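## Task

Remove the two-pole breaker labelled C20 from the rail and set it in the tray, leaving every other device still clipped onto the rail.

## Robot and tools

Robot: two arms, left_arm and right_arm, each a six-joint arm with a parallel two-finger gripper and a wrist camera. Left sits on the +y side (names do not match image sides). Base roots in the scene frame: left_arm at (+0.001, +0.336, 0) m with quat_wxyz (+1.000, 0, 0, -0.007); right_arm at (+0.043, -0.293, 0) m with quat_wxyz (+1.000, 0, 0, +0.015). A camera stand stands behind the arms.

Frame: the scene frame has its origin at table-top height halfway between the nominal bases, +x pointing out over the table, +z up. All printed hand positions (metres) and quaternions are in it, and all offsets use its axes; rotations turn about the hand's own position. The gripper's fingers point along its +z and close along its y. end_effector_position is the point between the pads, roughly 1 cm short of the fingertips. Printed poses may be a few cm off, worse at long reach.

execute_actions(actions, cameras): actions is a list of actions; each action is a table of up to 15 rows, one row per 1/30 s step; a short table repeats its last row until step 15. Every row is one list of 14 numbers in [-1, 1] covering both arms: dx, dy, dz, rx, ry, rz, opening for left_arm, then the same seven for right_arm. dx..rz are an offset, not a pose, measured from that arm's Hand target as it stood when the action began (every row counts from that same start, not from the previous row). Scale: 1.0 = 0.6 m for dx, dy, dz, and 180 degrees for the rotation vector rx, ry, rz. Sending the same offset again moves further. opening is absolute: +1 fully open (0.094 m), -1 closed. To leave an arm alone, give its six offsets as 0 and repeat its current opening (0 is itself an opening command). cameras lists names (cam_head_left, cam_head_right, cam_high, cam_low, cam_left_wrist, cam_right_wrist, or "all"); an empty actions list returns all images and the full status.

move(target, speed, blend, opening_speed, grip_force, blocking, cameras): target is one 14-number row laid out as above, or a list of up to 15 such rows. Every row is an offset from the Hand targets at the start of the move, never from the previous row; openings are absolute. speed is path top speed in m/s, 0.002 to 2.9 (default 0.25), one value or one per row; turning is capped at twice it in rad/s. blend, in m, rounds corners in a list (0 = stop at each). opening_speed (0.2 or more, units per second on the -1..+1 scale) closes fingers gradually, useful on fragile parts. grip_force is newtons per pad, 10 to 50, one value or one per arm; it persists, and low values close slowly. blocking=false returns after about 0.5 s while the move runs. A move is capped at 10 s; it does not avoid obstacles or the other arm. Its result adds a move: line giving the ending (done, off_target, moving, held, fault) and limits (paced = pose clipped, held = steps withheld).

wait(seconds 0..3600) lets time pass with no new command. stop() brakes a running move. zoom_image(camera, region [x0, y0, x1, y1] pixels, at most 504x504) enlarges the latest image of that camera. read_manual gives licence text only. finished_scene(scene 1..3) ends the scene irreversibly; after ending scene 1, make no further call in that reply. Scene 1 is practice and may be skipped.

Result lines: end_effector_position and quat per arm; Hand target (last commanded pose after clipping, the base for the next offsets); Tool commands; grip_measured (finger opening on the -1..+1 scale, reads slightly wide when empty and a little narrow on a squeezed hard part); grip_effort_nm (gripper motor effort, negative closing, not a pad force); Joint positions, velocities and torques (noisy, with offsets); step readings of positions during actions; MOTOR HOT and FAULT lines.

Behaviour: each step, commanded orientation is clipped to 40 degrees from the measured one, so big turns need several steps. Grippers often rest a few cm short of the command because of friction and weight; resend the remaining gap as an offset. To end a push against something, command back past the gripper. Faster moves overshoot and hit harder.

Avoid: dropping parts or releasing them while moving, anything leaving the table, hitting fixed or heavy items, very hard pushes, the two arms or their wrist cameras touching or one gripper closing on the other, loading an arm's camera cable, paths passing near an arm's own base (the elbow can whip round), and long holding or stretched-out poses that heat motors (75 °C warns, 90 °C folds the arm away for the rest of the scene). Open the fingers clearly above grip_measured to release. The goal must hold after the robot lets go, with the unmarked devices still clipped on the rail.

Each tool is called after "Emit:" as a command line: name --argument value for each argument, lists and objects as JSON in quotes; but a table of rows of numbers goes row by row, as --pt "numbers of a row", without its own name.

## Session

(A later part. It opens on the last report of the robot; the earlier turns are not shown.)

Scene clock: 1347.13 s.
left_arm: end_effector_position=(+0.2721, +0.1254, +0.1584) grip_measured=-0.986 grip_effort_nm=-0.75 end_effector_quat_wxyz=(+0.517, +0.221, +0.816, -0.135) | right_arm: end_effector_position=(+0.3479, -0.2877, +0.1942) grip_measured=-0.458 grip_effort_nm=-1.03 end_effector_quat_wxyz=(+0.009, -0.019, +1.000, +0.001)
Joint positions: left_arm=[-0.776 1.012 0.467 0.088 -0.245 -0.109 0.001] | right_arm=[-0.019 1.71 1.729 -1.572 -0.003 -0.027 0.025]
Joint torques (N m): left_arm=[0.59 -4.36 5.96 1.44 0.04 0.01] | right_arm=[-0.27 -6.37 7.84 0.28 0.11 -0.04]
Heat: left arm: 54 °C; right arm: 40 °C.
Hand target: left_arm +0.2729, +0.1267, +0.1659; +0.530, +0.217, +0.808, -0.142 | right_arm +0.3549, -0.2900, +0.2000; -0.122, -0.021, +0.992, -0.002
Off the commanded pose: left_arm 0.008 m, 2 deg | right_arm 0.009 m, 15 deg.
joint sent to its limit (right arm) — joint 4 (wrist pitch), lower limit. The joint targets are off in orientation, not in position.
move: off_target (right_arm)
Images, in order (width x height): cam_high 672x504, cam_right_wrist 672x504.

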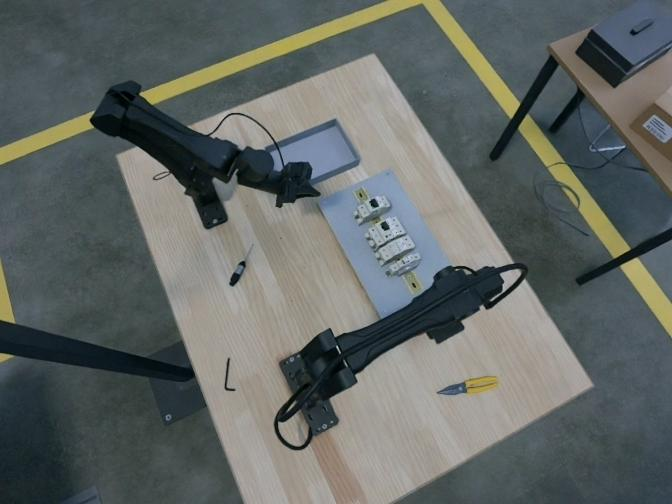

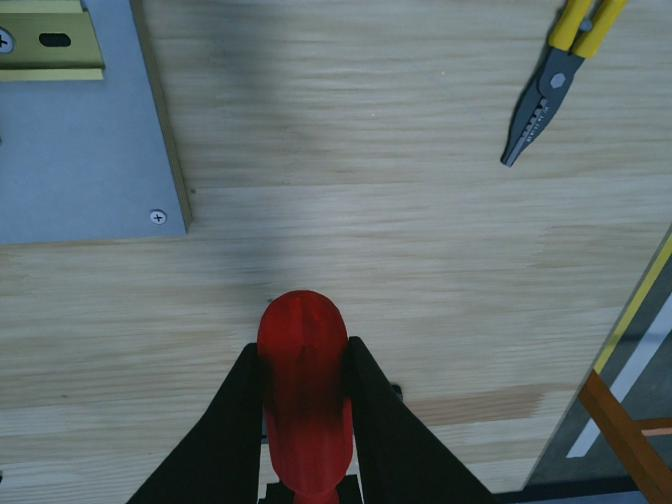

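Emit:
move --pt "0 0 0 0 0 0 -1 0 0 -0.22 0.0033 -0.0777 0 -0.8" --pt "0 0 0 0 0 0 -1 0 0 -0.3 0.0033 -0.0777 0 -0.8" --speed '[0.12, 0.03]'

Scene clock: 1370.00 s.
left_arm: end_effector_position=(+0.2721, +0.1254, +0.1584) grip_measured=-0.986 grip_effort_nm=-0.75 end_effector_quat_wxyz=(+0.517, +0.221, +0.816, -0.135) | right_arm: end_effector_position=(+0.3553, -0.2878, +0.0277) grip_measured=-0.458 grip_effort_nm=-1.03 end_effector_quat_wxyz=(+0.004, -0.022, +1.000, +0.001)
Joint positions: left_arm=[-0.776 1.012 0.467 0.088 -0.245 -0.109 0.001] | right_arm=[-0.019 1.791 1.152 -0.923 -0.002 -0.032 0.025]
Joint torques (N m): left_arm=[0.75 -4.36 6 1.43 0.06 0.05] | right_arm=[-0.54 -6.79 3.77 0.53 0.04 -0.07]
Heat: left arm: 54 °C; right arm: 37 °C.
Hand target: left_arm +0.2729, +0.1267, +0.1659; +0.530, +0.217, +0.808, -0.142 | right_arm +0.3550, -0.2901, +0.0200; +0.000, -0.021, +1.000, +0.000
Off the commanded pose: left_arm 0.008 m, 2 deg | right_arm 0.008 m, 1 deg.
move: done

Continue pressing gently down until the handle lies level.

Emit:
move --pt "0 0 0 0 0 0 -1 0 0 -0.015 0 0 0 -0.8" --speed 0.02

Emit:
move --pt "0 0 0 0 0 0 -1 0 0 -0.012 0 0 0 -0.8" --speed 0.02 --cameras '["cam_right_wrist","cam_low"]'

Scene clock: 1381.60 s.
left_arm: end_effector_position=(+0.2721, +0.1254, +0.1584) grip_measured=-0.986 grip_effort_nm=-0.74 end_effector_quat_wxyz=(+0.517, +0.221, +0.816, -0.135) | right_arm: end_effector_position=(+0.3545, -0.2878, +0.0224) grip_measured=-0.458 grip_effort_nm=-1.03 end_effector_quat_wxyz=(+0.003, -0.022, +1.000, +0.001)
Joint positions: left_arm=[-0.776 1.012 0.467 0.088 -0.245 -0.109 0.001] | right_arm=[-0.019 1.799 1.139 -0.905 -0.002 -0.032 0.025]
Joint torques (N m): left_arm=[0.73 -4.38 6.13 1.43 0.05 0.04] | right_arm=[-0.55 -6.41 3.17 0.7 0.03 -0.07]
Heat: left arm: 54 °C; right arm: 37 °C.
Hand target: left_arm +0.2729, +0.1267, +0.1659; +0.530, +0.217, +0.808, -0.142 | right_arm +0.3550, -0.2901, +0.0110; +0.000, -0.021, +1.000, +0.000
Off the commanded pose: left_arm 0.008 m, 2 deg | right_arm 0.012 m, 0 deg.
move: off_target (right_arm)

Scene clock: 1382.33 s.
left_arm: end_effector_position=(+0.2721, +0.1254, +0.1584) grip_measured=-0.986 grip_effort_nm=-0.75 end_effector_quat_wxyz=(+0.517, +0.221, +0.816, -0.135) | right_arm: end_effector_position=(+0.3528, -0.2878, +0.0205) grip_measured=-0.458 grip_effort_nm=-1.03 end_effector_quat_wxyz=(+0.001, -0.022, +1.000, +0.001)
Joint positions: left_arm=[-0.776 1.012 0.467 0.088 -0.245 -0.109 0.001] | right_arm=[-0.019 1.799 1.13 -0.899 -0.002 -0.032 0.025]
Joint torques (N m): left_arm=[0.75 -4.38 6.08 1.41 0.05 0.02] | right_arm=[-0.53 -5.49 2.56 0.92 0.04 -0.06]
Heat: left arm: 54 °C; right arm: 37 °C.
Hand target: left_arm +0.2729, +0.1267, +0.1659; +0.530, +0.217, +0.808, -0.142 | right_arm +0.3550, -0.2901, +0.0039; +0.000, -0.021, +1.000, +0.000
Off the commanded pose: left_arm 0.008 m, 2 deg | right_arm 0.017 m, 0 deg.
move: off_target (right_arm)
Images, in order (width x height): cam_low 672x504, cam_right_wrist 672x504.

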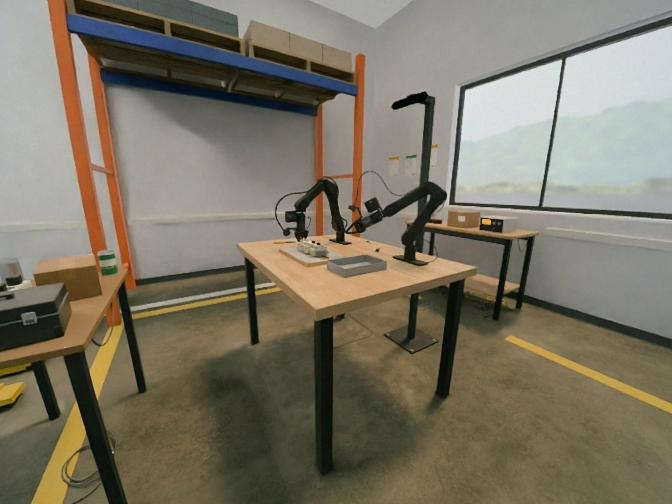

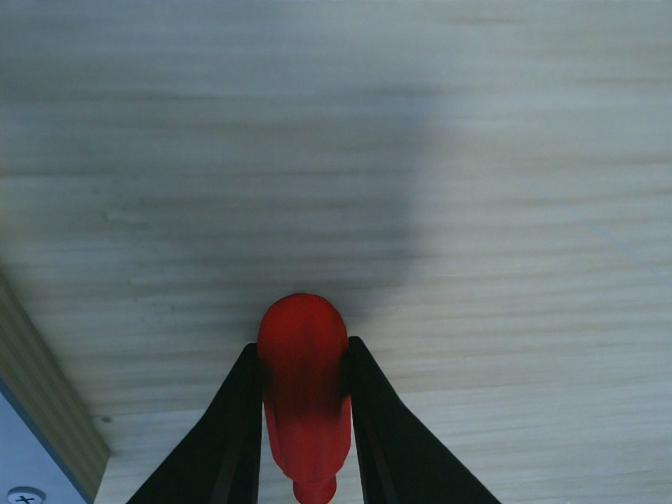

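Emit:
move --pt "0 0 0 0 0 0 -1 0 0 -0.015 0 0 0 -0.8" --speed 0.02

Emit:
move --pt "0 0 0 0 0 0 -1 0 0 -0.015 0 0 0 -0.8" --speed 0.02 --cameras '["cam_right_wrist"]'

Scene clock: 1403.10 s.
left_arm: end_effector_position=(+0.2721, +0.1254, +0.1584) grip_measured=-0.986 grip_effort_nm=-0.75 end_effector_quat_wxyz=(+0.517, +0.221, +0.816, -0.135) | right_arm: end_effector_position=(+0.3514, -0.2886, +0.0187) grip_measured=-0.458 grip_effort_nm=-1.03 end_effector_quat_wxyz=(+0.000, -0.022, +1.000, -0.001)
Joint positions: left_arm=[-0.776 1.012 0.467 0.088 -0.245 -0.109 0.001] | right_arm=[-0.019 1.799 1.123 -0.894 0.002 -0.032 0.025]
Joint torques (N m): left_arm=[0.66 -4.37 6.19 1.41 0.03 0.02] | right_arm=[-0.57 -4.49 1.63 1.19 -0.02 -0.06]
Heat: left arm: 54 °C; right arm: 36 °C.
Hand target: left_arm +0.2729, +0.1267, +0.1659; +0.530, +0.217, +0.808, -0.142 | right_arm +0.3549, -0.2900, -0.0052; +0.000, -0.021, +1.000, +0.000
Off the commanded pose: left_arm 0.008 m, 2 deg | right_arm 0.024 m, 0 deg.
move: off_target (right_arm)

Scene clock: 1403.87 s.
left_arm: end_effector_position=(+0.2721, +0.1254, +0.1584) grip_measured=-0.986 grip_effort_nm=-0.75 end_effector_quat_wxyz=(+0.517, +0.221, +0.816, -0.135) | right_arm: end_effector_position=(+0.3513, -0.2886, +0.0180) grip_measured=-0.458 grip_effort_nm=-1.04 end_effector_quat_wxyz=(+0.001, -0.022, +1.000, -0.001)
Joint positions: left_arm=[-0.776 1.012 0.467 0.088 -0.245 -0.109 0.001] | right_arm=[-0.019 1.799 1.12 -0.89 0.002 -0.032 0.025]
Joint torques (N m): left_arm=[0.69 -4.38 6.15 1.41 0.08 0.02] | right_arm=[-0.53 -3.49 0.47 1.47 -0.01 -0.07]
Heat: left arm: 54 °C; right arm: 36 °C.
Hand target: left_arm +0.2729, +0.1267, +0.1659; +0.530, +0.217, +0.808, -0.142 | right_arm +0.3551, -0.2901, -0.0141; +0.000, -0.021, +1.000, +0.000
Off the commanded pose: left_arm 0.008 m, 2 deg | right_arm 0.032 m, 0 deg.
move: off_target (right_arm)

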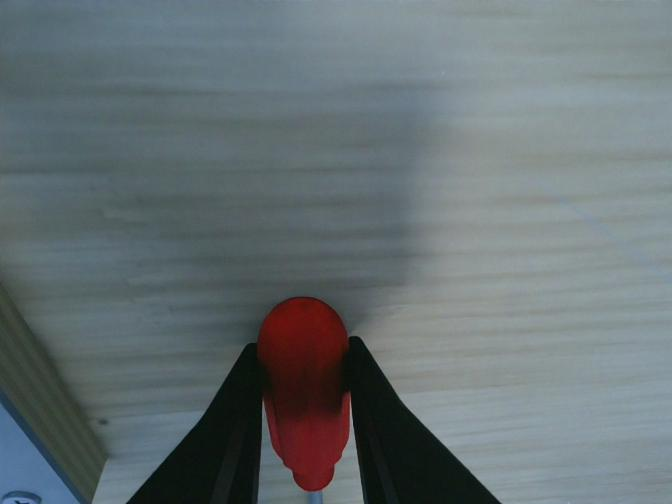

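Emit:
move --pt "0 0 0 0 0 0 -1 0 0 -0.02 0 0 0 -0.8" --speed 0.02 --cameras '["cam_right_wrist"]'

Emit:
zoom_image --camera "cam_right_wrist" --region '[220, 270, 420, 504]'

Scene clock: 1448.70 s.
left_arm: end_effector_position=(+0.2721, +0.1254, +0.1584) grip_measured=-0.986 grip_effort_nm=-0.75 end_effector_quat_wxyz=(+0.517, +0.221, +0.816, -0.135) | right_arm: end_effector_position=(+0.3511, -0.2886, +0.0175) grip_measured=-0.458 grip_effort_nm=-1.03 end_effector_quat_wxyz=(+0.008, -0.022, +1.000, -0.001)
Joint positions: left_arm=[-0.776 1.012 0.467 0.088 -0.245 -0.109 0.001] | right_arm=[-0.019 1.785 1.101 -0.869 0.002 -0.032 0.025]
Joint torques (N m): left_arm=[0.73 -4.36 6.16 1.42 0.02 0] | right_arm=[-0.53 -1.22 -0.09 1.71 -0.01 -0.07]
Heat: left arm: 55 °C; right arm: 36 °C.
Hand target: left_arm +0.2729, +0.1267, +0.1659; +0.530, +0.217, +0.808, -0.142 | right_arm +0.3550, -0.2901, -0.0261; +0.000, -0.021, +1.000, +0.000
Off the commanded pose: left_arm 0.008 m, 2 deg | right_arm 0.044 m, 1 deg.
move: off_target (right_arm)

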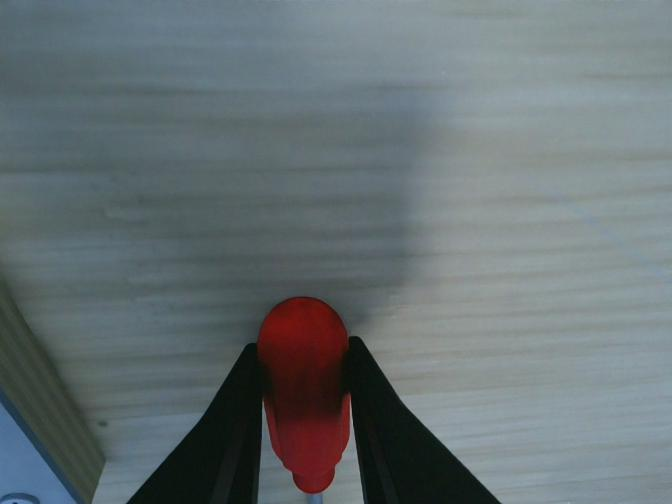

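Scaled by 2.154 from the camera's image (finer frame: 960x720).

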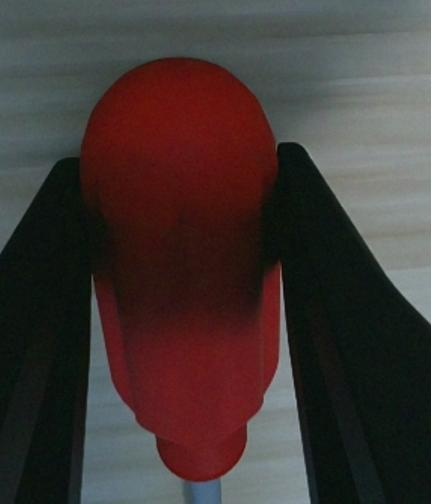

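Emit:
move --pt "0 0 0 0 0 0 -1 0 0 0.26 0 0 0 -0.8" --pt "0 0 0 0 0 0 -1 -0.0917 0.3167 0.46 0.1007 -0.5084 0.0753 -0.8" --pt "0 0 0 0 0 0 -1 -0.0167 0.5585 0.435 0.1007 -0.5084 0.0753 -0.8" --speed '[0.1,0.2,0.2]' --blend '[0.03,0.03,0]' --cameras '["cam_left_wrist"]'

Emit:
zoom_image --camera "cam_left_wrist" --region '[200, 20, 450, 270]'

Scene clock: 1492.47 s.
left_arm: end_effector_position=(+0.2721, +0.1254, +0.1584) grip_measured=-0.986 grip_effort_nm=-0.75 end_effector_quat_wxyz=(+0.517, +0.221, +0.816, -0.135) | right_arm: end_effector_position=(+0.3400, +0.0386, +0.2174) grip_measured=-0.459 grip_effort_nm=-1.03 end_effector_quat_wxyz=(+0.700, -0.140, +0.691, +0.111)
Joint positions: left_arm=[-0.776 1.012 0.467 0.088 -0.245 -0.109 0.001] | right_arm=[1.092 1.634 0.675 0.965 0.764 -0.047 0.025]
Joint torques (N m): left_arm=[0.83 -4.42 6.08 1.45 0.06 0.03] | right_arm=[-0.21 -5.83 8.05 2.09 0.06 -0.03]
Heat: left arm: 55 °C; right arm: 36 °C.
Hand target: left_arm +0.2729, +0.1267, +0.1659; +0.530, +0.217, +0.808, -0.142 | right_arm +0.3450, +0.0450, +0.2348; +0.714, -0.120, +0.678, +0.126
Off the commanded pose: left_arm 0.008 m, 2 deg | right_arm 0.019 m, 4 deg.
move: off_target (right_arm)

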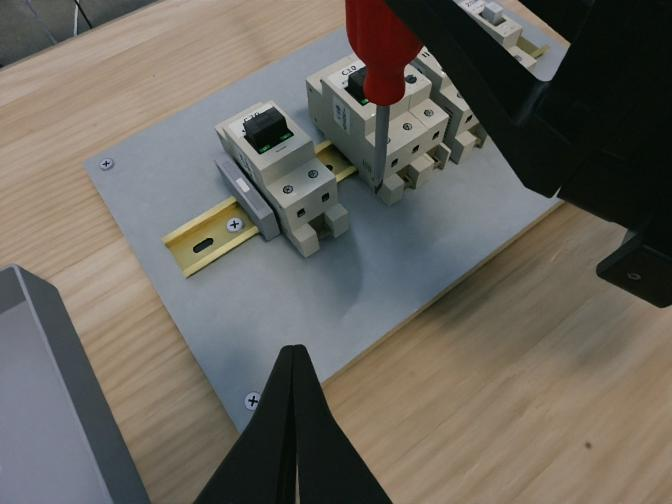

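Scaled by 2.016 from the camera's image (finer frame: 960x720).

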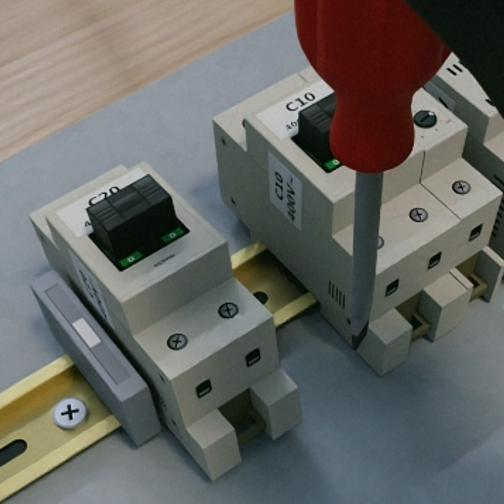

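Emit:
zoom_image --camera "cam_left_wrist" --region '[285, 195, 355, 265]'

Scaled by 7.200 from the camera's image (finer frame: 960x720).

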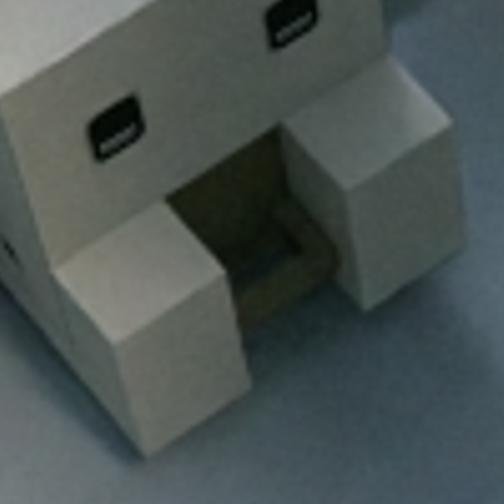

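Emit:
move --pt "0 0 0 0 0 0 -1 0.0125 0.0367 -0.0597 0.0095 -0.0261 0 -0.8" --speed 0.06 --cameras '["cam_left_wrist"]'

Emit:
zoom_image --camera "cam_left_wrist" --region '[270, 150, 390, 270]'

Scene clock: 1566.07 s.
left_arm: end_effector_position=(+0.2721, +0.1254, +0.1584) grip_measured=-0.986 grip_effort_nm=-0.75 end_effector_quat_wxyz=(+0.517, +0.221, +0.816, -0.135) | right_arm: end_effector_position=(+0.3504, +0.0605, +0.1833) grip_measured=-0.459 grip_effort_nm=-1.03 end_effector_quat_wxyz=(+0.727, -0.137, +0.664, +0.110)
Joint positions: left_arm=[-0.776 1.012 0.467 0.088 -0.245 -0.109 0.001] | right_arm=[1.093 1.91 0.708 1.315 0.766 -0.132 0.025]
Joint torques (N m): left_arm=[0.77 -4.48 6.02 1.43 0.06 0.01] | right_arm=[0.17 -7.05 6.67 2.27 -0.04 -0.02]
Heat: left arm: 55 °C; right arm: 40 °C.
Hand target: left_arm +0.2729, +0.1267, +0.1659; +0.530, +0.217, +0.808, -0.142 | right_arm +0.3525, +0.0671, +0.1991; +0.743, -0.114, +0.646, +0.131
Off the commanded pose: left_arm 0.008 m, 2 deg | right_arm 0.017 m, 5 deg.
move: off_target (right_arm)

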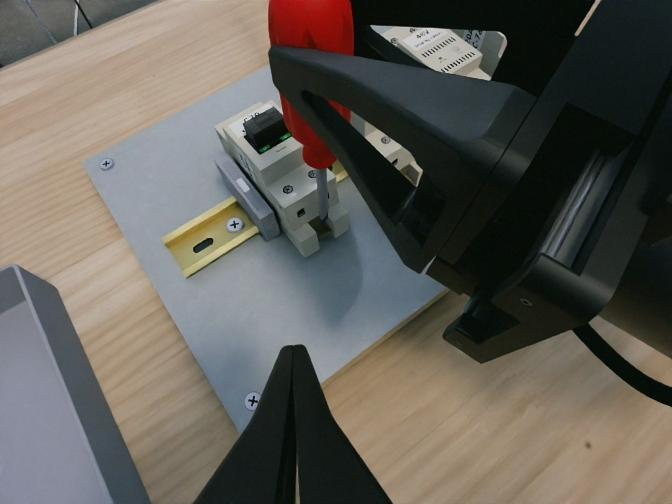

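Scaled by 4.200 from the camera's image (finer frame: 960x720).

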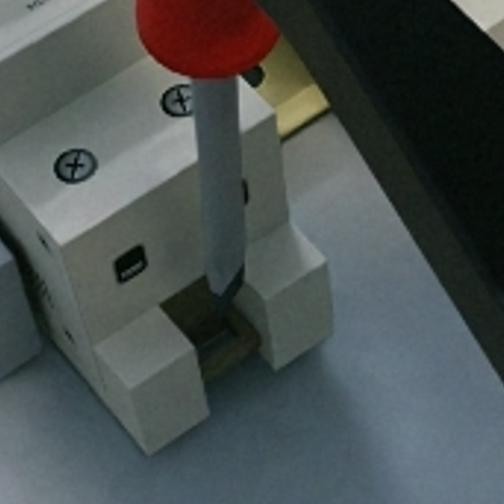

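Emit:
move --pt "0 0 0 0 0 0 -1 0.0085 0.002 0.0 0 0 0 -0.8" --speed 0.05 --cameras '["cam_left_wrist"]'

Emit:
zoom_image --camera "cam_left_wrist" --region '[285, 195, 355, 265]'

Scene clock: 1585.53 s.
left_arm: end_effector_position=(+0.2721, +0.1254, +0.1584) grip_measured=-0.986 grip_effort_nm=-0.75 end_effector_quat_wxyz=(+0.517, +0.221, +0.816, -0.135) | right_arm: end_effector_position=(+0.3532, +0.0622, +0.1845) grip_measured=-0.459 grip_effort_nm=-1.03 end_effector_quat_wxyz=(+0.729, -0.134, +0.663, +0.110)
Joint positions: left_arm=[-0.776 1.012 0.467 0.088 -0.245 -0.109 0.001] | right_arm=[1.088 1.919 0.722 1.316 0.765 -0.133 0.025]
Joint torques (N m): left_arm=[0.7 -4.51 6.13 1.43 0.01 0.01] | right_arm=[-0.5 -7.08 6.74 2.2 -0.18 0.01]
Heat: left arm: 55 °C; right arm: 39 °C.
Hand target: left_arm +0.2729, +0.1267, +0.1659; +0.530, +0.217, +0.808, -0.142 | right_arm +0.3576, +0.0683, +0.1990; +0.743, -0.114, +0.646, +0.131
Off the commanded pose: left_arm 0.008 m, 2 deg | right_arm 0.016 m, 4 deg.
move: off_target (right_arm)

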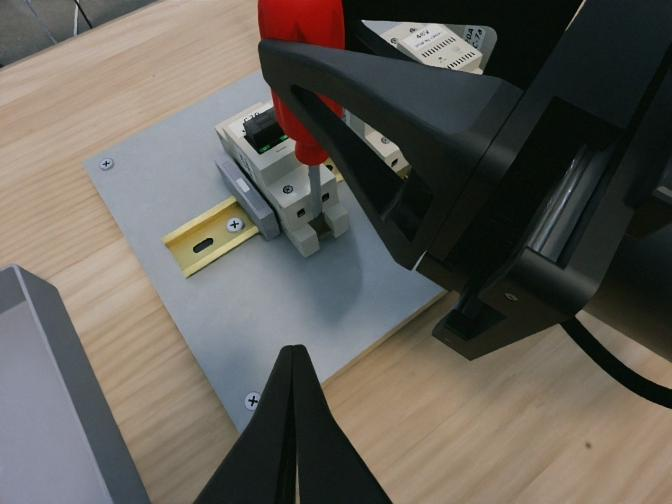

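Scaled by 7.200 from the camera's image (finer frame: 960x720).

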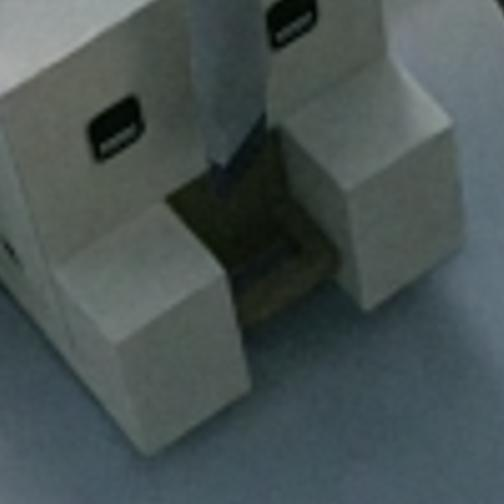

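Emit:
zoom_image --camera "cam_left_wrist" --region '[303, 195, 338, 230]'

Scaled by 14.400 from the camera's image (finer frame: 960x720).

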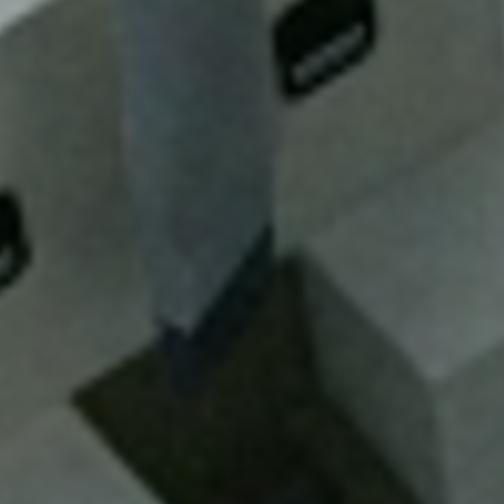

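Emit:
move --pt "0 0 0 0 0 0 -1 0.001 0.0 -0.02 0 0 0 -0.8" --speed 0.04 --cameras '["cam_left_wrist"]'

Emit:
zoom_image --camera "cam_left_wrist" --region '[293, 195, 353, 255]'

Scene clock: 1642.83 s.
left_arm: end_effector_position=(+0.2721, +0.1254, +0.1584) grip_measured=-0.986 grip_effort_nm=-0.75 end_effector_quat_wxyz=(+0.517, +0.221, +0.816, -0.135) | right_arm: end_effector_position=(+0.3539, +0.0639, +0.1738) grip_measured=-0.459 grip_effort_nm=-1.03 end_effector_quat_wxyz=(+0.728, -0.136, +0.663, +0.110)
Joint positions: left_arm=[-0.776 1.012 0.467 0.088 -0.245 -0.109 0.001] | right_arm=[1.088 1.962 0.723 1.355 0.763 -0.133 0.025]
Joint torques (N m): left_arm=[0.72 -4.49 6.02 1.41 0.04 0.06] | right_arm=[-0.58 -7.19 6.04 2.3 -0.16 0.01]
Heat: left arm: 55 °C; right arm: 39 °C.
Hand target: left_arm +0.2729, +0.1267, +0.1659; +0.530, +0.217, +0.808, -0.142 | right_arm +0.3582, +0.0683, +0.1871; +0.743, -0.114, +0.646, +0.131
Off the commanded pose: left_arm 0.008 m, 2 deg | right_arm 0.015 m, 4 deg.
move: off_target (right_arm)

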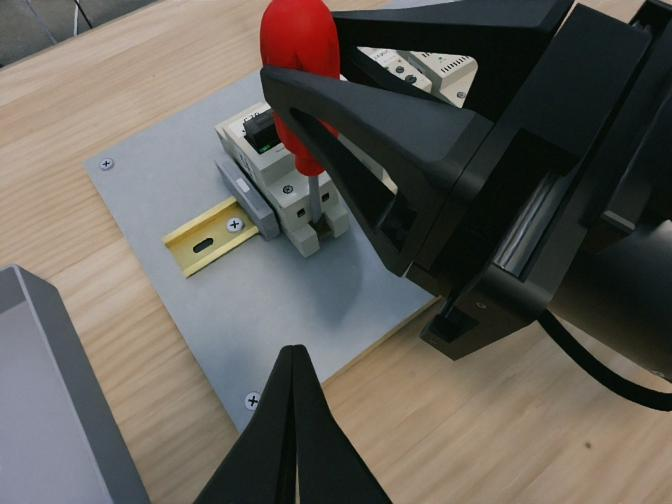

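Scaled by 8.400 from the camera's image (finer frame: 960x720).

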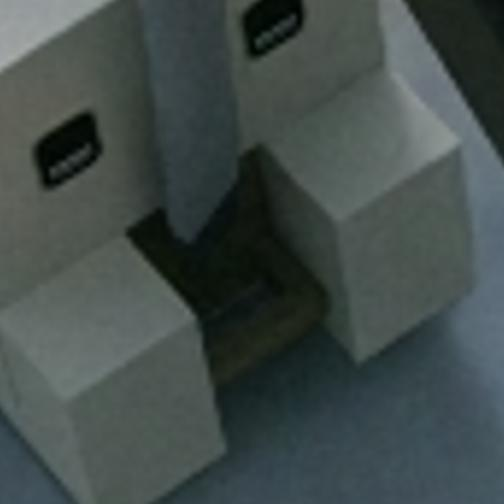

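Emit:
move --pt "0 0 0 0 0 0 -1 -0.001 0.0 -0.022 0 0 0 -0.8" --speed 0.04 --cameras '["cam_left_wrist"]'

Emit:
zoom_image --camera "cam_left_wrist" --region '[293, 195, 353, 255]'

Scene clock: 1665.80 s.
left_arm: end_effector_position=(+0.2721, +0.1254, +0.1584) grip_measured=-0.986 grip_effort_nm=-0.75 end_effector_quat_wxyz=(+0.517, +0.221, +0.816, -0.135) | right_arm: end_effector_position=(+0.3546, +0.0653, +0.1603) grip_measured=-0.459 grip_effort_nm=-1.03 end_effector_quat_wxyz=(+0.726, -0.138, +0.664, +0.108)
Joint positions: left_arm=[-0.776 1.012 0.467 0.088 -0.245 -0.109 0.001] | right_arm=[1.088 2.013 0.723 1.399 0.763 -0.134 0.025]
Joint torques (N m): left_arm=[0.8 -4.37 6.09 1.44 0.05 0.03] | right_arm=[-0.49 -7.47 5.29 2.43 -0.14 0.04]
Heat: left arm: 55 °C; right arm: 40 °C.
Hand target: left_arm +0.2729, +0.1267, +0.1659; +0.530, +0.217, +0.808, -0.142 | right_arm +0.3576, +0.0683, +0.1738; +0.743, -0.114, +0.646, +0.131
Off the commanded pose: left_arm 0.008 m, 2 deg | right_arm 0.014 m, 5 deg.
move: off_target (right_arm)

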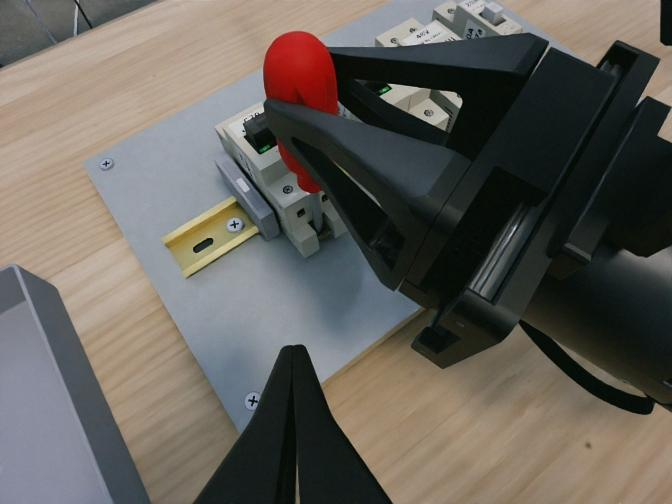

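Scaled by 8.400 from the camera's image (finer frame: 960x720).

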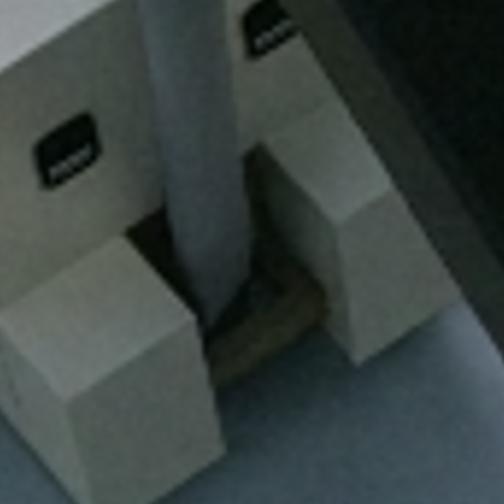

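Emit:
move --pt "0 0 0 0 0 0 -1 0.0 0.0 -0.02 0 0 0 -0.8" --speed 0.04 --cameras '["cam_left_wrist"]'

Emit:
zoom_image --camera "cam_left_wrist" --region '[293, 195, 353, 255]'

Scene clock: 1674.03 s.
left_arm: end_effector_position=(+0.2721, +0.1254, +0.1584) grip_measured=-0.986 grip_effort_nm=-0.75 end_effector_quat_wxyz=(+0.517, +0.221, +0.816, -0.135) | right_arm: end_effector_position=(+0.3552, +0.0651, +0.1531) grip_measured=-0.459 grip_effort_nm=-1.03 end_effector_quat_wxyz=(+0.728, -0.136, +0.663, +0.108)
Joint positions: left_arm=[-0.776 1.012 0.467 0.088 -0.245 -0.109 0.001] | right_arm=[1.087 2.05 0.723 1.445 0.764 -0.137 0.025]
Joint torques (N m): left_arm=[0.69 -4.51 6.06 1.42 0.07 0.04] | right_arm=[-0.39 -6.78 5 2.45 -0.15 0.07]
Heat: left arm: 55 °C; right arm: 40 °C.
Hand target: left_arm +0.2729, +0.1267, +0.1659; +0.530, +0.217, +0.808, -0.142 | right_arm +0.3576, +0.0682, +0.1618; +0.743, -0.114, +0.646, +0.131
Off the commanded pose: left_arm 0.008 m, 2 deg | right_arm 0.010 m, 4 deg.
move: off_target (right_arm)

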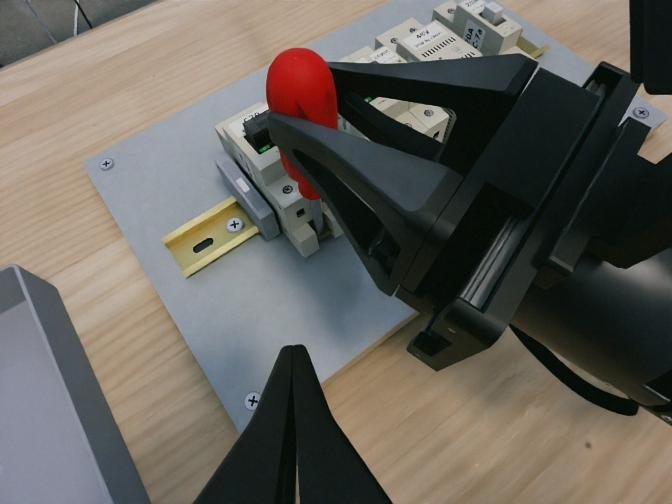

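Scaled by 8.400 from the camera's image (finer frame: 960x720).

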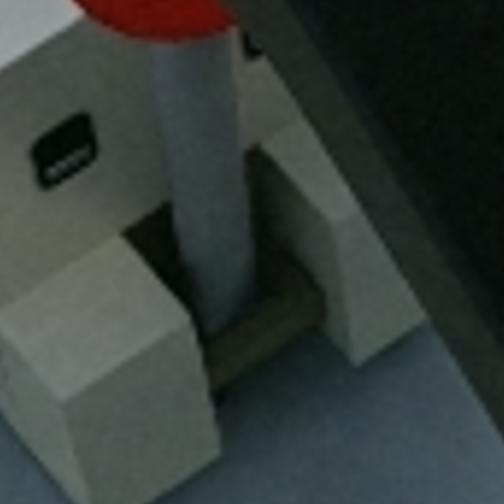

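Emit:
move --pt "0 0 0 0 0 0 -1 0.04 0 0 0 0.06 0 -0.8" --speed 0.03 --cameras '["cam_left_wrist"]'

Emit:
zoom_image --camera "cam_left_wrist" --region '[203, 95, 363, 265]'

Scene clock: 1692.67 s.
left_arm: end_effector_position=(+0.2721, +0.1254, +0.1584) grip_measured=-0.986 grip_effort_nm=-0.75 end_effector_quat_wxyz=(+0.517, +0.221, +0.816, -0.135) | right_arm: end_effector_position=(+0.3792, +0.0617, +0.1518) grip_measured=-0.459 grip_effort_nm=-1.03 end_effector_quat_wxyz=(+0.685, -0.103, +0.711, +0.123)
Joint positions: left_arm=[-0.776 1.012 0.467 0.088 -0.245 -0.109 0.001] | right_arm=[1.031 1.957 0.785 1.129 0.74 0.063 0.025]
Joint torques (N m): left_arm=[0.72 -4.46 5.9 1.41 0.06 0.06] | right_arm=[-0.57 -11.37 6 1.15 -0.34 0.27]
Heat: left arm: 55 °C; right arm: 40 °C.
Hand target: left_arm +0.2729, +0.1267, +0.1659; +0.530, +0.217, +0.808, -0.142 | right_arm +0.3816, +0.0682, +0.1618; +0.679, -0.101, +0.713, +0.141
Off the commanded pose: left_arm 0.008 m, 2 deg | right_arm 0.012 m, 2 deg.
move: off_target (right_arm)

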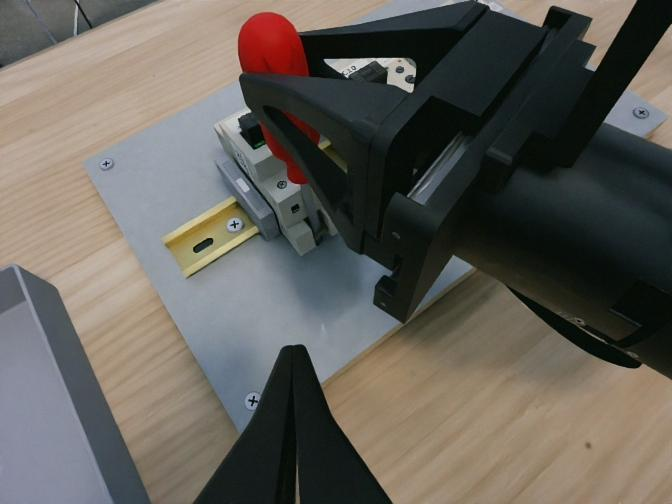

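Scaled by 2.965 from the camera's image (finer frame: 960x720).

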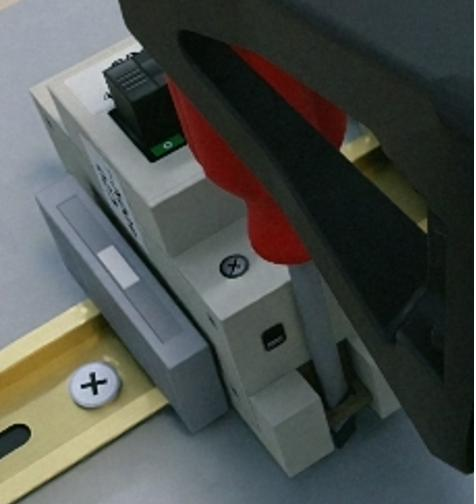

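Emit:
move --pt "0 0 0 0 0 0 -1 0.022 0 0.005 0 0.032 0 -0.8" --speed 0.03 --cameras '["cam_left_wrist"]'

Emit:
zoom_image --camera "cam_left_wrist" --region '[203, 95, 363, 265]'

Scene clock: 1710.93 s.
left_arm: end_effector_position=(+0.2721, +0.1254, +0.1584) grip_measured=-0.986 grip_effort_nm=-0.75 end_effector_quat_wxyz=(+0.517, +0.221, +0.816, -0.135) | right_arm: end_effector_position=(+0.3934, +0.0622, +0.1554) grip_measured=-0.459 grip_effort_nm=-1.03 end_effector_quat_wxyz=(+0.650, -0.093, +0.743, +0.129)
Joint positions: left_arm=[-0.776 1.012 0.467 0.088 -0.245 -0.109 0.001] | right_arm=[0.994 1.891 0.853 0.88 0.698 0.174 0.025]
Joint torques (N m): left_arm=[0.7 -4.36 6.01 1.44 0.01 0.02] | right_arm=[-0.5 -11.23 6.48 1.16 -0.34 0.23]
Heat: left arm: 55 °C; right arm: 37 °C.
Hand target: left_arm +0.2729, +0.1267, +0.1659; +0.530, +0.217, +0.808, -0.142 | right_arm +0.3948, +0.0682, +0.1647; +0.642, -0.094, +0.746, +0.146
Off the commanded pose: left_arm 0.008 m, 2 deg | right_arm 0.011 m, 2 deg.
move: off_target (right_arm)

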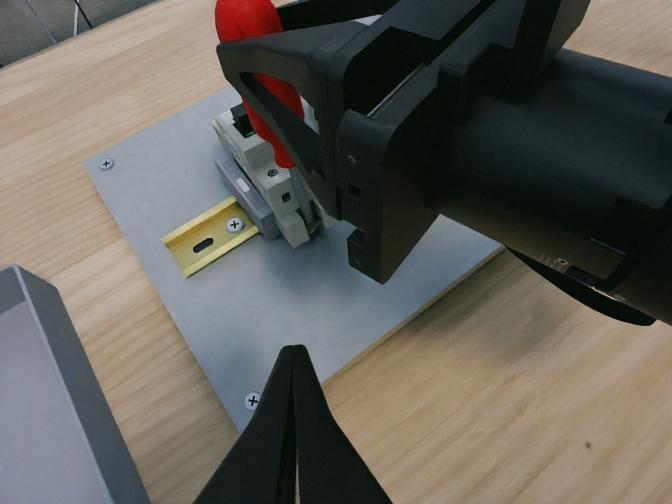

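Scaled by 2.965 from the camera's image (finer frame: 960x720).

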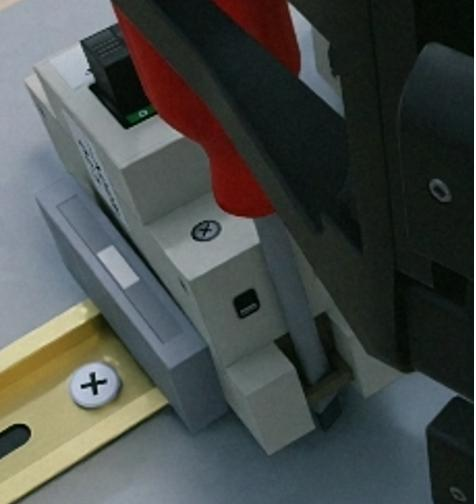

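Emit:
move --pt "0 0 0 0 0 0 -1 0.013 0 0.012 0 0.02 0 -0.8" --speed 0.03 --cameras '["cam_left_wrist"]'

Emit:
zoom_image --camera "cam_left_wrist" --region '[203, 95, 363, 265]'

Scene clock: 1725.63 s.
left_arm: end_effector_position=(+0.2721, +0.1254, +0.1584) grip_measured=-0.986 grip_effort_nm=-0.75 end_effector_quat_wxyz=(+0.517, +0.221, +0.816, -0.135) | right_arm: end_effector_position=(+0.4014, +0.0636, +0.1582) grip_measured=-0.459 grip_effort_nm=-1.03 end_effector_quat_wxyz=(+0.623, -0.091, +0.766, +0.132)
Joint positions: left_arm=[-0.776 1.012 0.467 0.088 -0.245 -0.109 0.001] | right_arm=[0.97 1.854 0.913 0.699 0.659 0.24 0.025]
Joint torques (N m): left_arm=[0.8 -4.42 6.06 1.47 0.02 0.07] | right_arm=[-0.47 -11.58 6.91 1.27 -0.24 0.16]
Heat: left arm: 55 °C; right arm: 37 °C.
Hand target: left_arm +0.2729, +0.1267, +0.1659; +0.530, +0.217, +0.808, -0.142 | right_arm +0.4026, +0.0682, +0.1720; +0.619, -0.089, +0.766, +0.149
Off the commanded pose: left_arm 0.008 m, 2 deg | right_arm 0.014 m, 2 deg.
move: off_target (right_arm)

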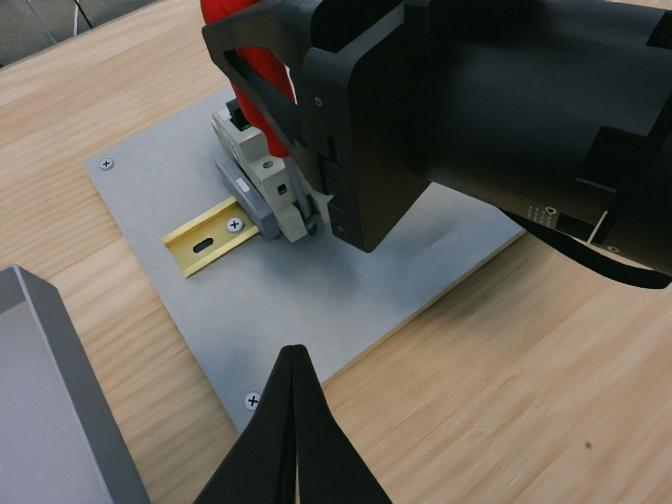

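Scaled by 2.965 from the camera's image (finer frame: 960x720).

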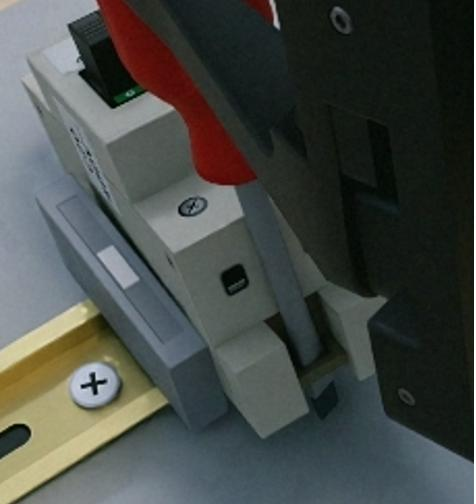

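Emit:
move --pt "0 0 0 0 0 0 -1 -0.05 0 -0.005 0 -0.07 0 -0.8" --speed 0.04 --cameras '["cam_left_wrist"]'

Emit:
zoom_image --camera "cam_left_wrist" --region '[203, 95, 363, 265]'

Scene clock: 1746.03 s.
left_arm: end_effector_position=(+0.2721, +0.1254, +0.1584) grip_measured=-0.986 grip_effort_nm=-0.75 end_effector_quat_wxyz=(+0.517, +0.221, +0.816, -0.135) | right_arm: end_effector_position=(+0.3758, +0.0657, +0.1698) grip_measured=-0.459 grip_effort_nm=-1.04 end_effector_quat_wxyz=(+0.693, -0.110, +0.701, +0.125)
Joint positions: left_arm=[-0.776 1.012 0.467 0.088 -0.245 -0.109 0.001] | right_arm=[1.04 1.918 0.794 1.115 0.735 0.029 0.025]
Joint torques (N m): left_arm=[0.66 -4.41 6.11 1.43 0.06 0.01] | right_arm=[0.62 -7.56 3.62 2.23 -0.03 0.03]
Heat: left arm: 55 °C; right arm: 37 °C.
Hand target: left_arm +0.2729, +0.1267, +0.1659; +0.530, +0.217, +0.808, -0.142 | right_arm +0.3727, +0.0682, +0.1691; +0.699, -0.105, +0.694, +0.139
Off the commanded pose: left_arm 0.008 m, 2 deg | right_arm 0.004 m, 2 deg.
move: done

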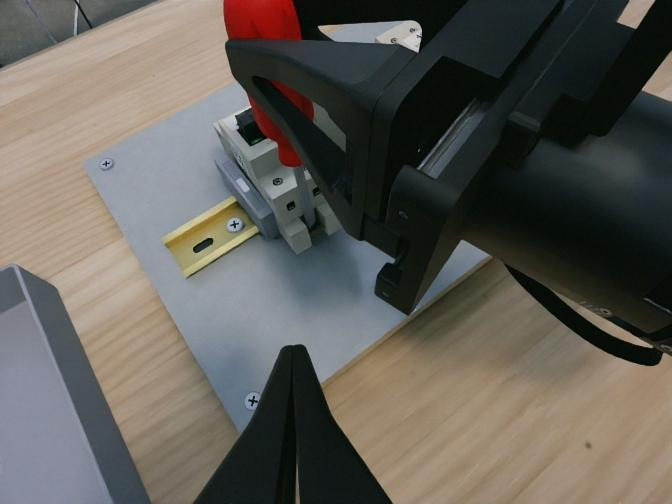

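Scaled by 2.965 from the camera's image (finer frame: 960x720).

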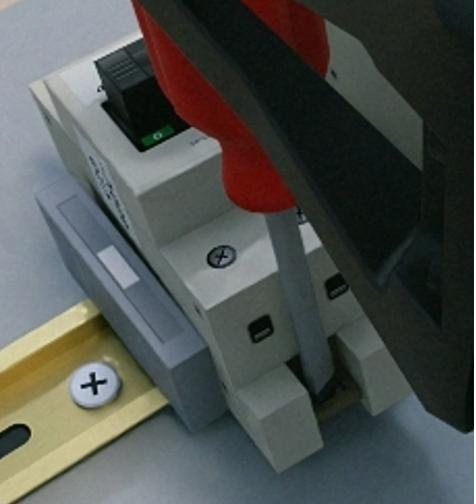

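Emit:
move --pt "0 0 0 0 0 0 -1 -0.008 0 0.1 0 0 0 -0.8" --speed 0.05 --cameras '["cam_left_wrist"]'

Emit:
zoom_image --camera "cam_left_wrist" --region '[203, 95, 363, 265]'

Scene clock: 1760.93 s.
left_arm: end_effector_position=(+0.2721, +0.1254, +0.1584) grip_measured=-0.986 grip_effort_nm=-0.75 end_effector_quat_wxyz=(+0.517, +0.221, +0.816, -0.135) | right_arm: end_effector_position=(+0.3678, +0.0647, +0.1846) grip_measured=-0.459 grip_effort_nm=-1.03 end_effector_quat_wxyz=(+0.675, -0.137, +0.717, +0.107)
Joint positions: left_arm=[-0.776 1.012 0.467 0.088 -0.245 -0.109 0.001] | right_arm=[1.054 1.802 0.808 0.905 0.737 0.028 0.025]
Joint torques (N m): left_arm=[0.79 -4.42 6.13 1.42 0.04 0.02] | right_arm=[0.42 -13.19 7.8 1.85 0.13 0.02]
Heat: left arm: 55 °C; right arm: 38 °C.
Hand target: left_arm +0.2729, +0.1267, +0.1659; +0.530, +0.217, +0.808, -0.142 | right_arm +0.3678, +0.0682, +0.2290; +0.699, -0.105, +0.694, +0.138
Off the commanded pose: left_arm 0.008 m, 2 deg | right_arm 0.045 m, 6 deg.
move: off_target (right_arm)

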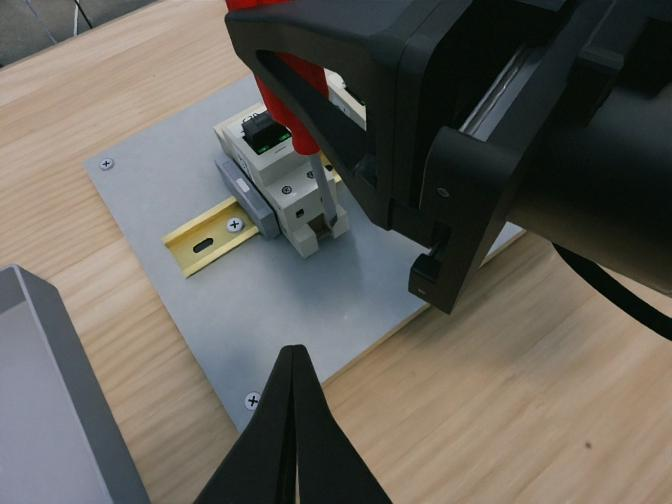

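Scaled by 2.965 from the camera's image (finer frame: 960x720).

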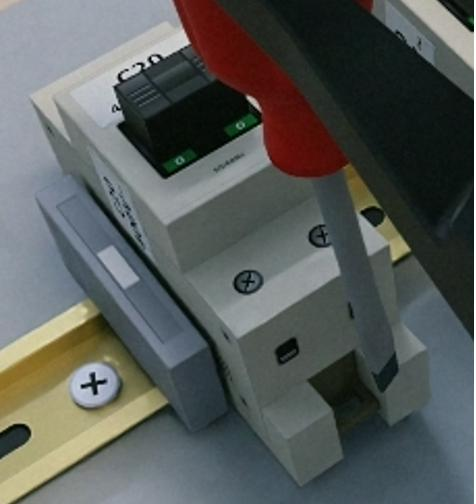

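Emit:
zoom_image --camera "cam_left_wrist" --region '[285, 195, 355, 265]'

Scaled by 7.200 from the camera's image (finer frame: 960x720).

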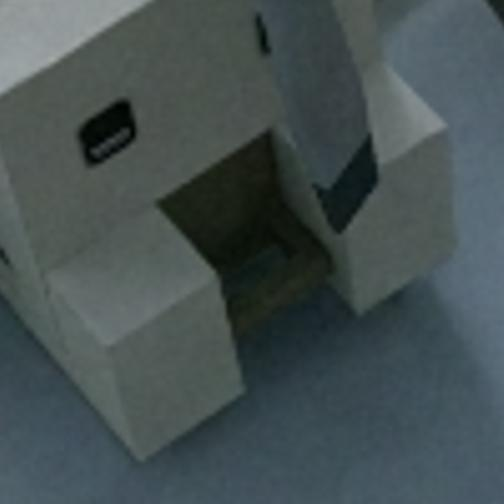

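Emit:
move --pt "0 0 0 0 0 0 -1 -0.03 0 0.06 0 -0.042 0 -0.8" --pt "0 0 0 0 0 0 -1 -0.017 0.0 -0.05 0 -0.042 0 -0.8" --speed 0.07 --cameras '["cam_left_wrist"]'

Emit:
zoom_image --camera "cam_left_wrist" --region '[285, 190, 355, 260]'

Scene clock: 1824.60 s.
left_arm: end_effector_position=(+0.2721, +0.1254, +0.1584) grip_measured=-0.986 grip_effort_nm=-0.75 end_effector_quat_wxyz=(+0.517, +0.221, +0.816, -0.135) | right_arm: end_effector_position=(+0.3572, +0.0694, +0.1986) grip_measured=-0.459 grip_effort_nm=-1.03 end_effector_quat_wxyz=(+0.736, -0.123, +0.655, +0.119)
Joint positions: left_arm=[-0.776 1.012 0.467 0.088 -0.245 -0.109 0.001] | right_arm=[1.088 1.92 0.769 1.307 0.766 -0.133 0.025]
Joint torques (N m): left_arm=[0.8 -4.48 6.12 1.41 0.03 0.04] | right_arm=[-0.44 -7.31 3.52 2.23 -0.19 0.02]
Heat: left arm: 55 °C; right arm: 38 °C.
Hand target: left_arm +0.2729, +0.1267, +0.1659; +0.530, +0.217, +0.808, -0.142 | right_arm +0.3576, +0.0683, +0.1991; +0.743, -0.114, +0.646, +0.131
Off the commanded pose: left_arm 0.008 m, 2 deg | right_arm 0.001 m, 2 deg.
move: done

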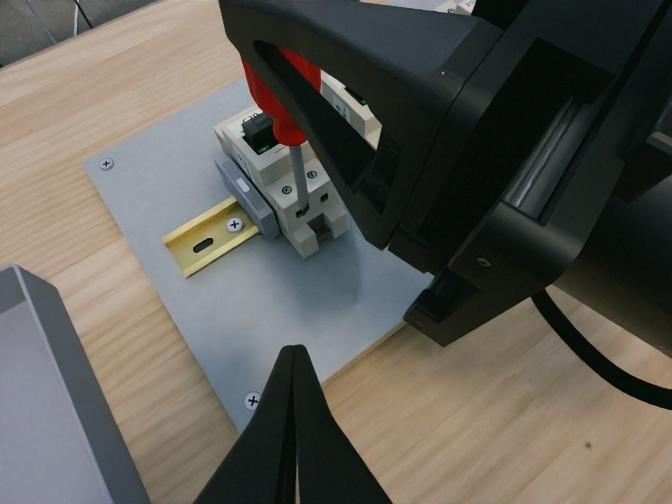

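Scaled by 7.200 from the camera's image (finer frame: 960x720).

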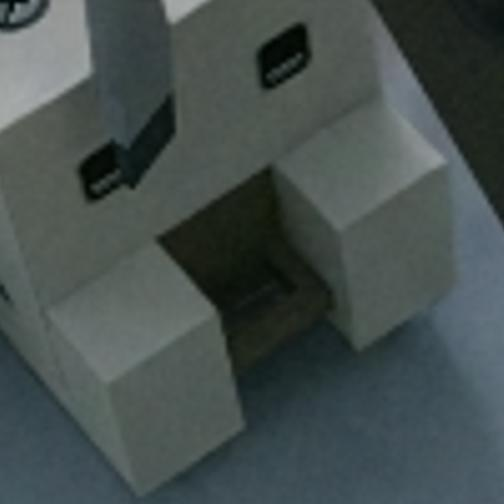

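Emit:
move --pt "0 0 0 0 0 0 -1 0.004 -0.0155 -0.01 0 0 0 -0.8" --speed 0.05 --cameras '["cam_left_wrist"]'

Emit:
zoom_image --camera "cam_left_wrist" --region '[285, 190, 355, 260]'

Scene clock: 1843.80 s.
left_arm: end_effector_position=(+0.2721, +0.1254, +0.1584) grip_measured=-0.986 grip_effort_nm=-0.75 end_effector_quat_wxyz=(+0.517, +0.221, +0.816, -0.135) | right_arm: end_effector_position=(+0.3603, +0.0601, +0.1933) grip_measured=-0.459 grip_effort_nm=-1.03 end_effector_quat_wxyz=(+0.736, -0.124, +0.655, +0.117)
Joint positions: left_arm=[-0.776 1.012 0.467 0.088 -0.245 -0.109 0.001] | right_arm=[1.067 1.92 0.735 1.338 0.747 -0.133 0.025]
Joint torques (N m): left_arm=[0.73 -4.36 6.04 1.43 0.06 0.04] | right_arm=[-0.35 -7.01 3.21 2.27 -0.2 0.07]
Heat: left arm: 55 °C; right arm: 39 °C.
Hand target: left_arm +0.2729, +0.1267, +0.1659; +0.530, +0.217, +0.808, -0.142 | right_arm +0.3600, +0.0589, +0.1931; +0.743, -0.114, +0.646, +0.131
Off the commanded pose: left_arm 0.008 m, 2 deg | right_arm 0.001 m, 2 deg.
move: done

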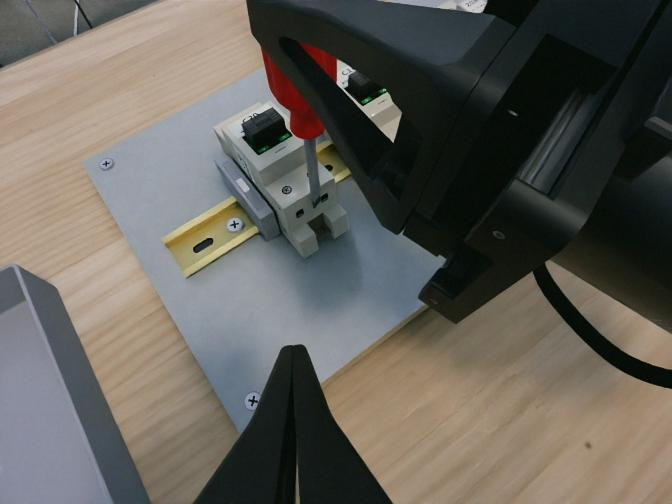

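Scaled by 7.200 from the camera's image (finer frame: 960x720).

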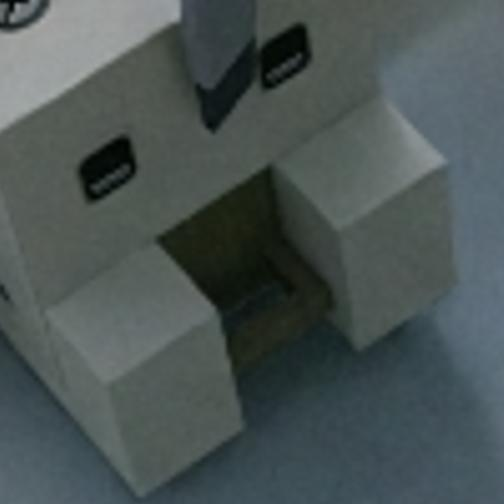

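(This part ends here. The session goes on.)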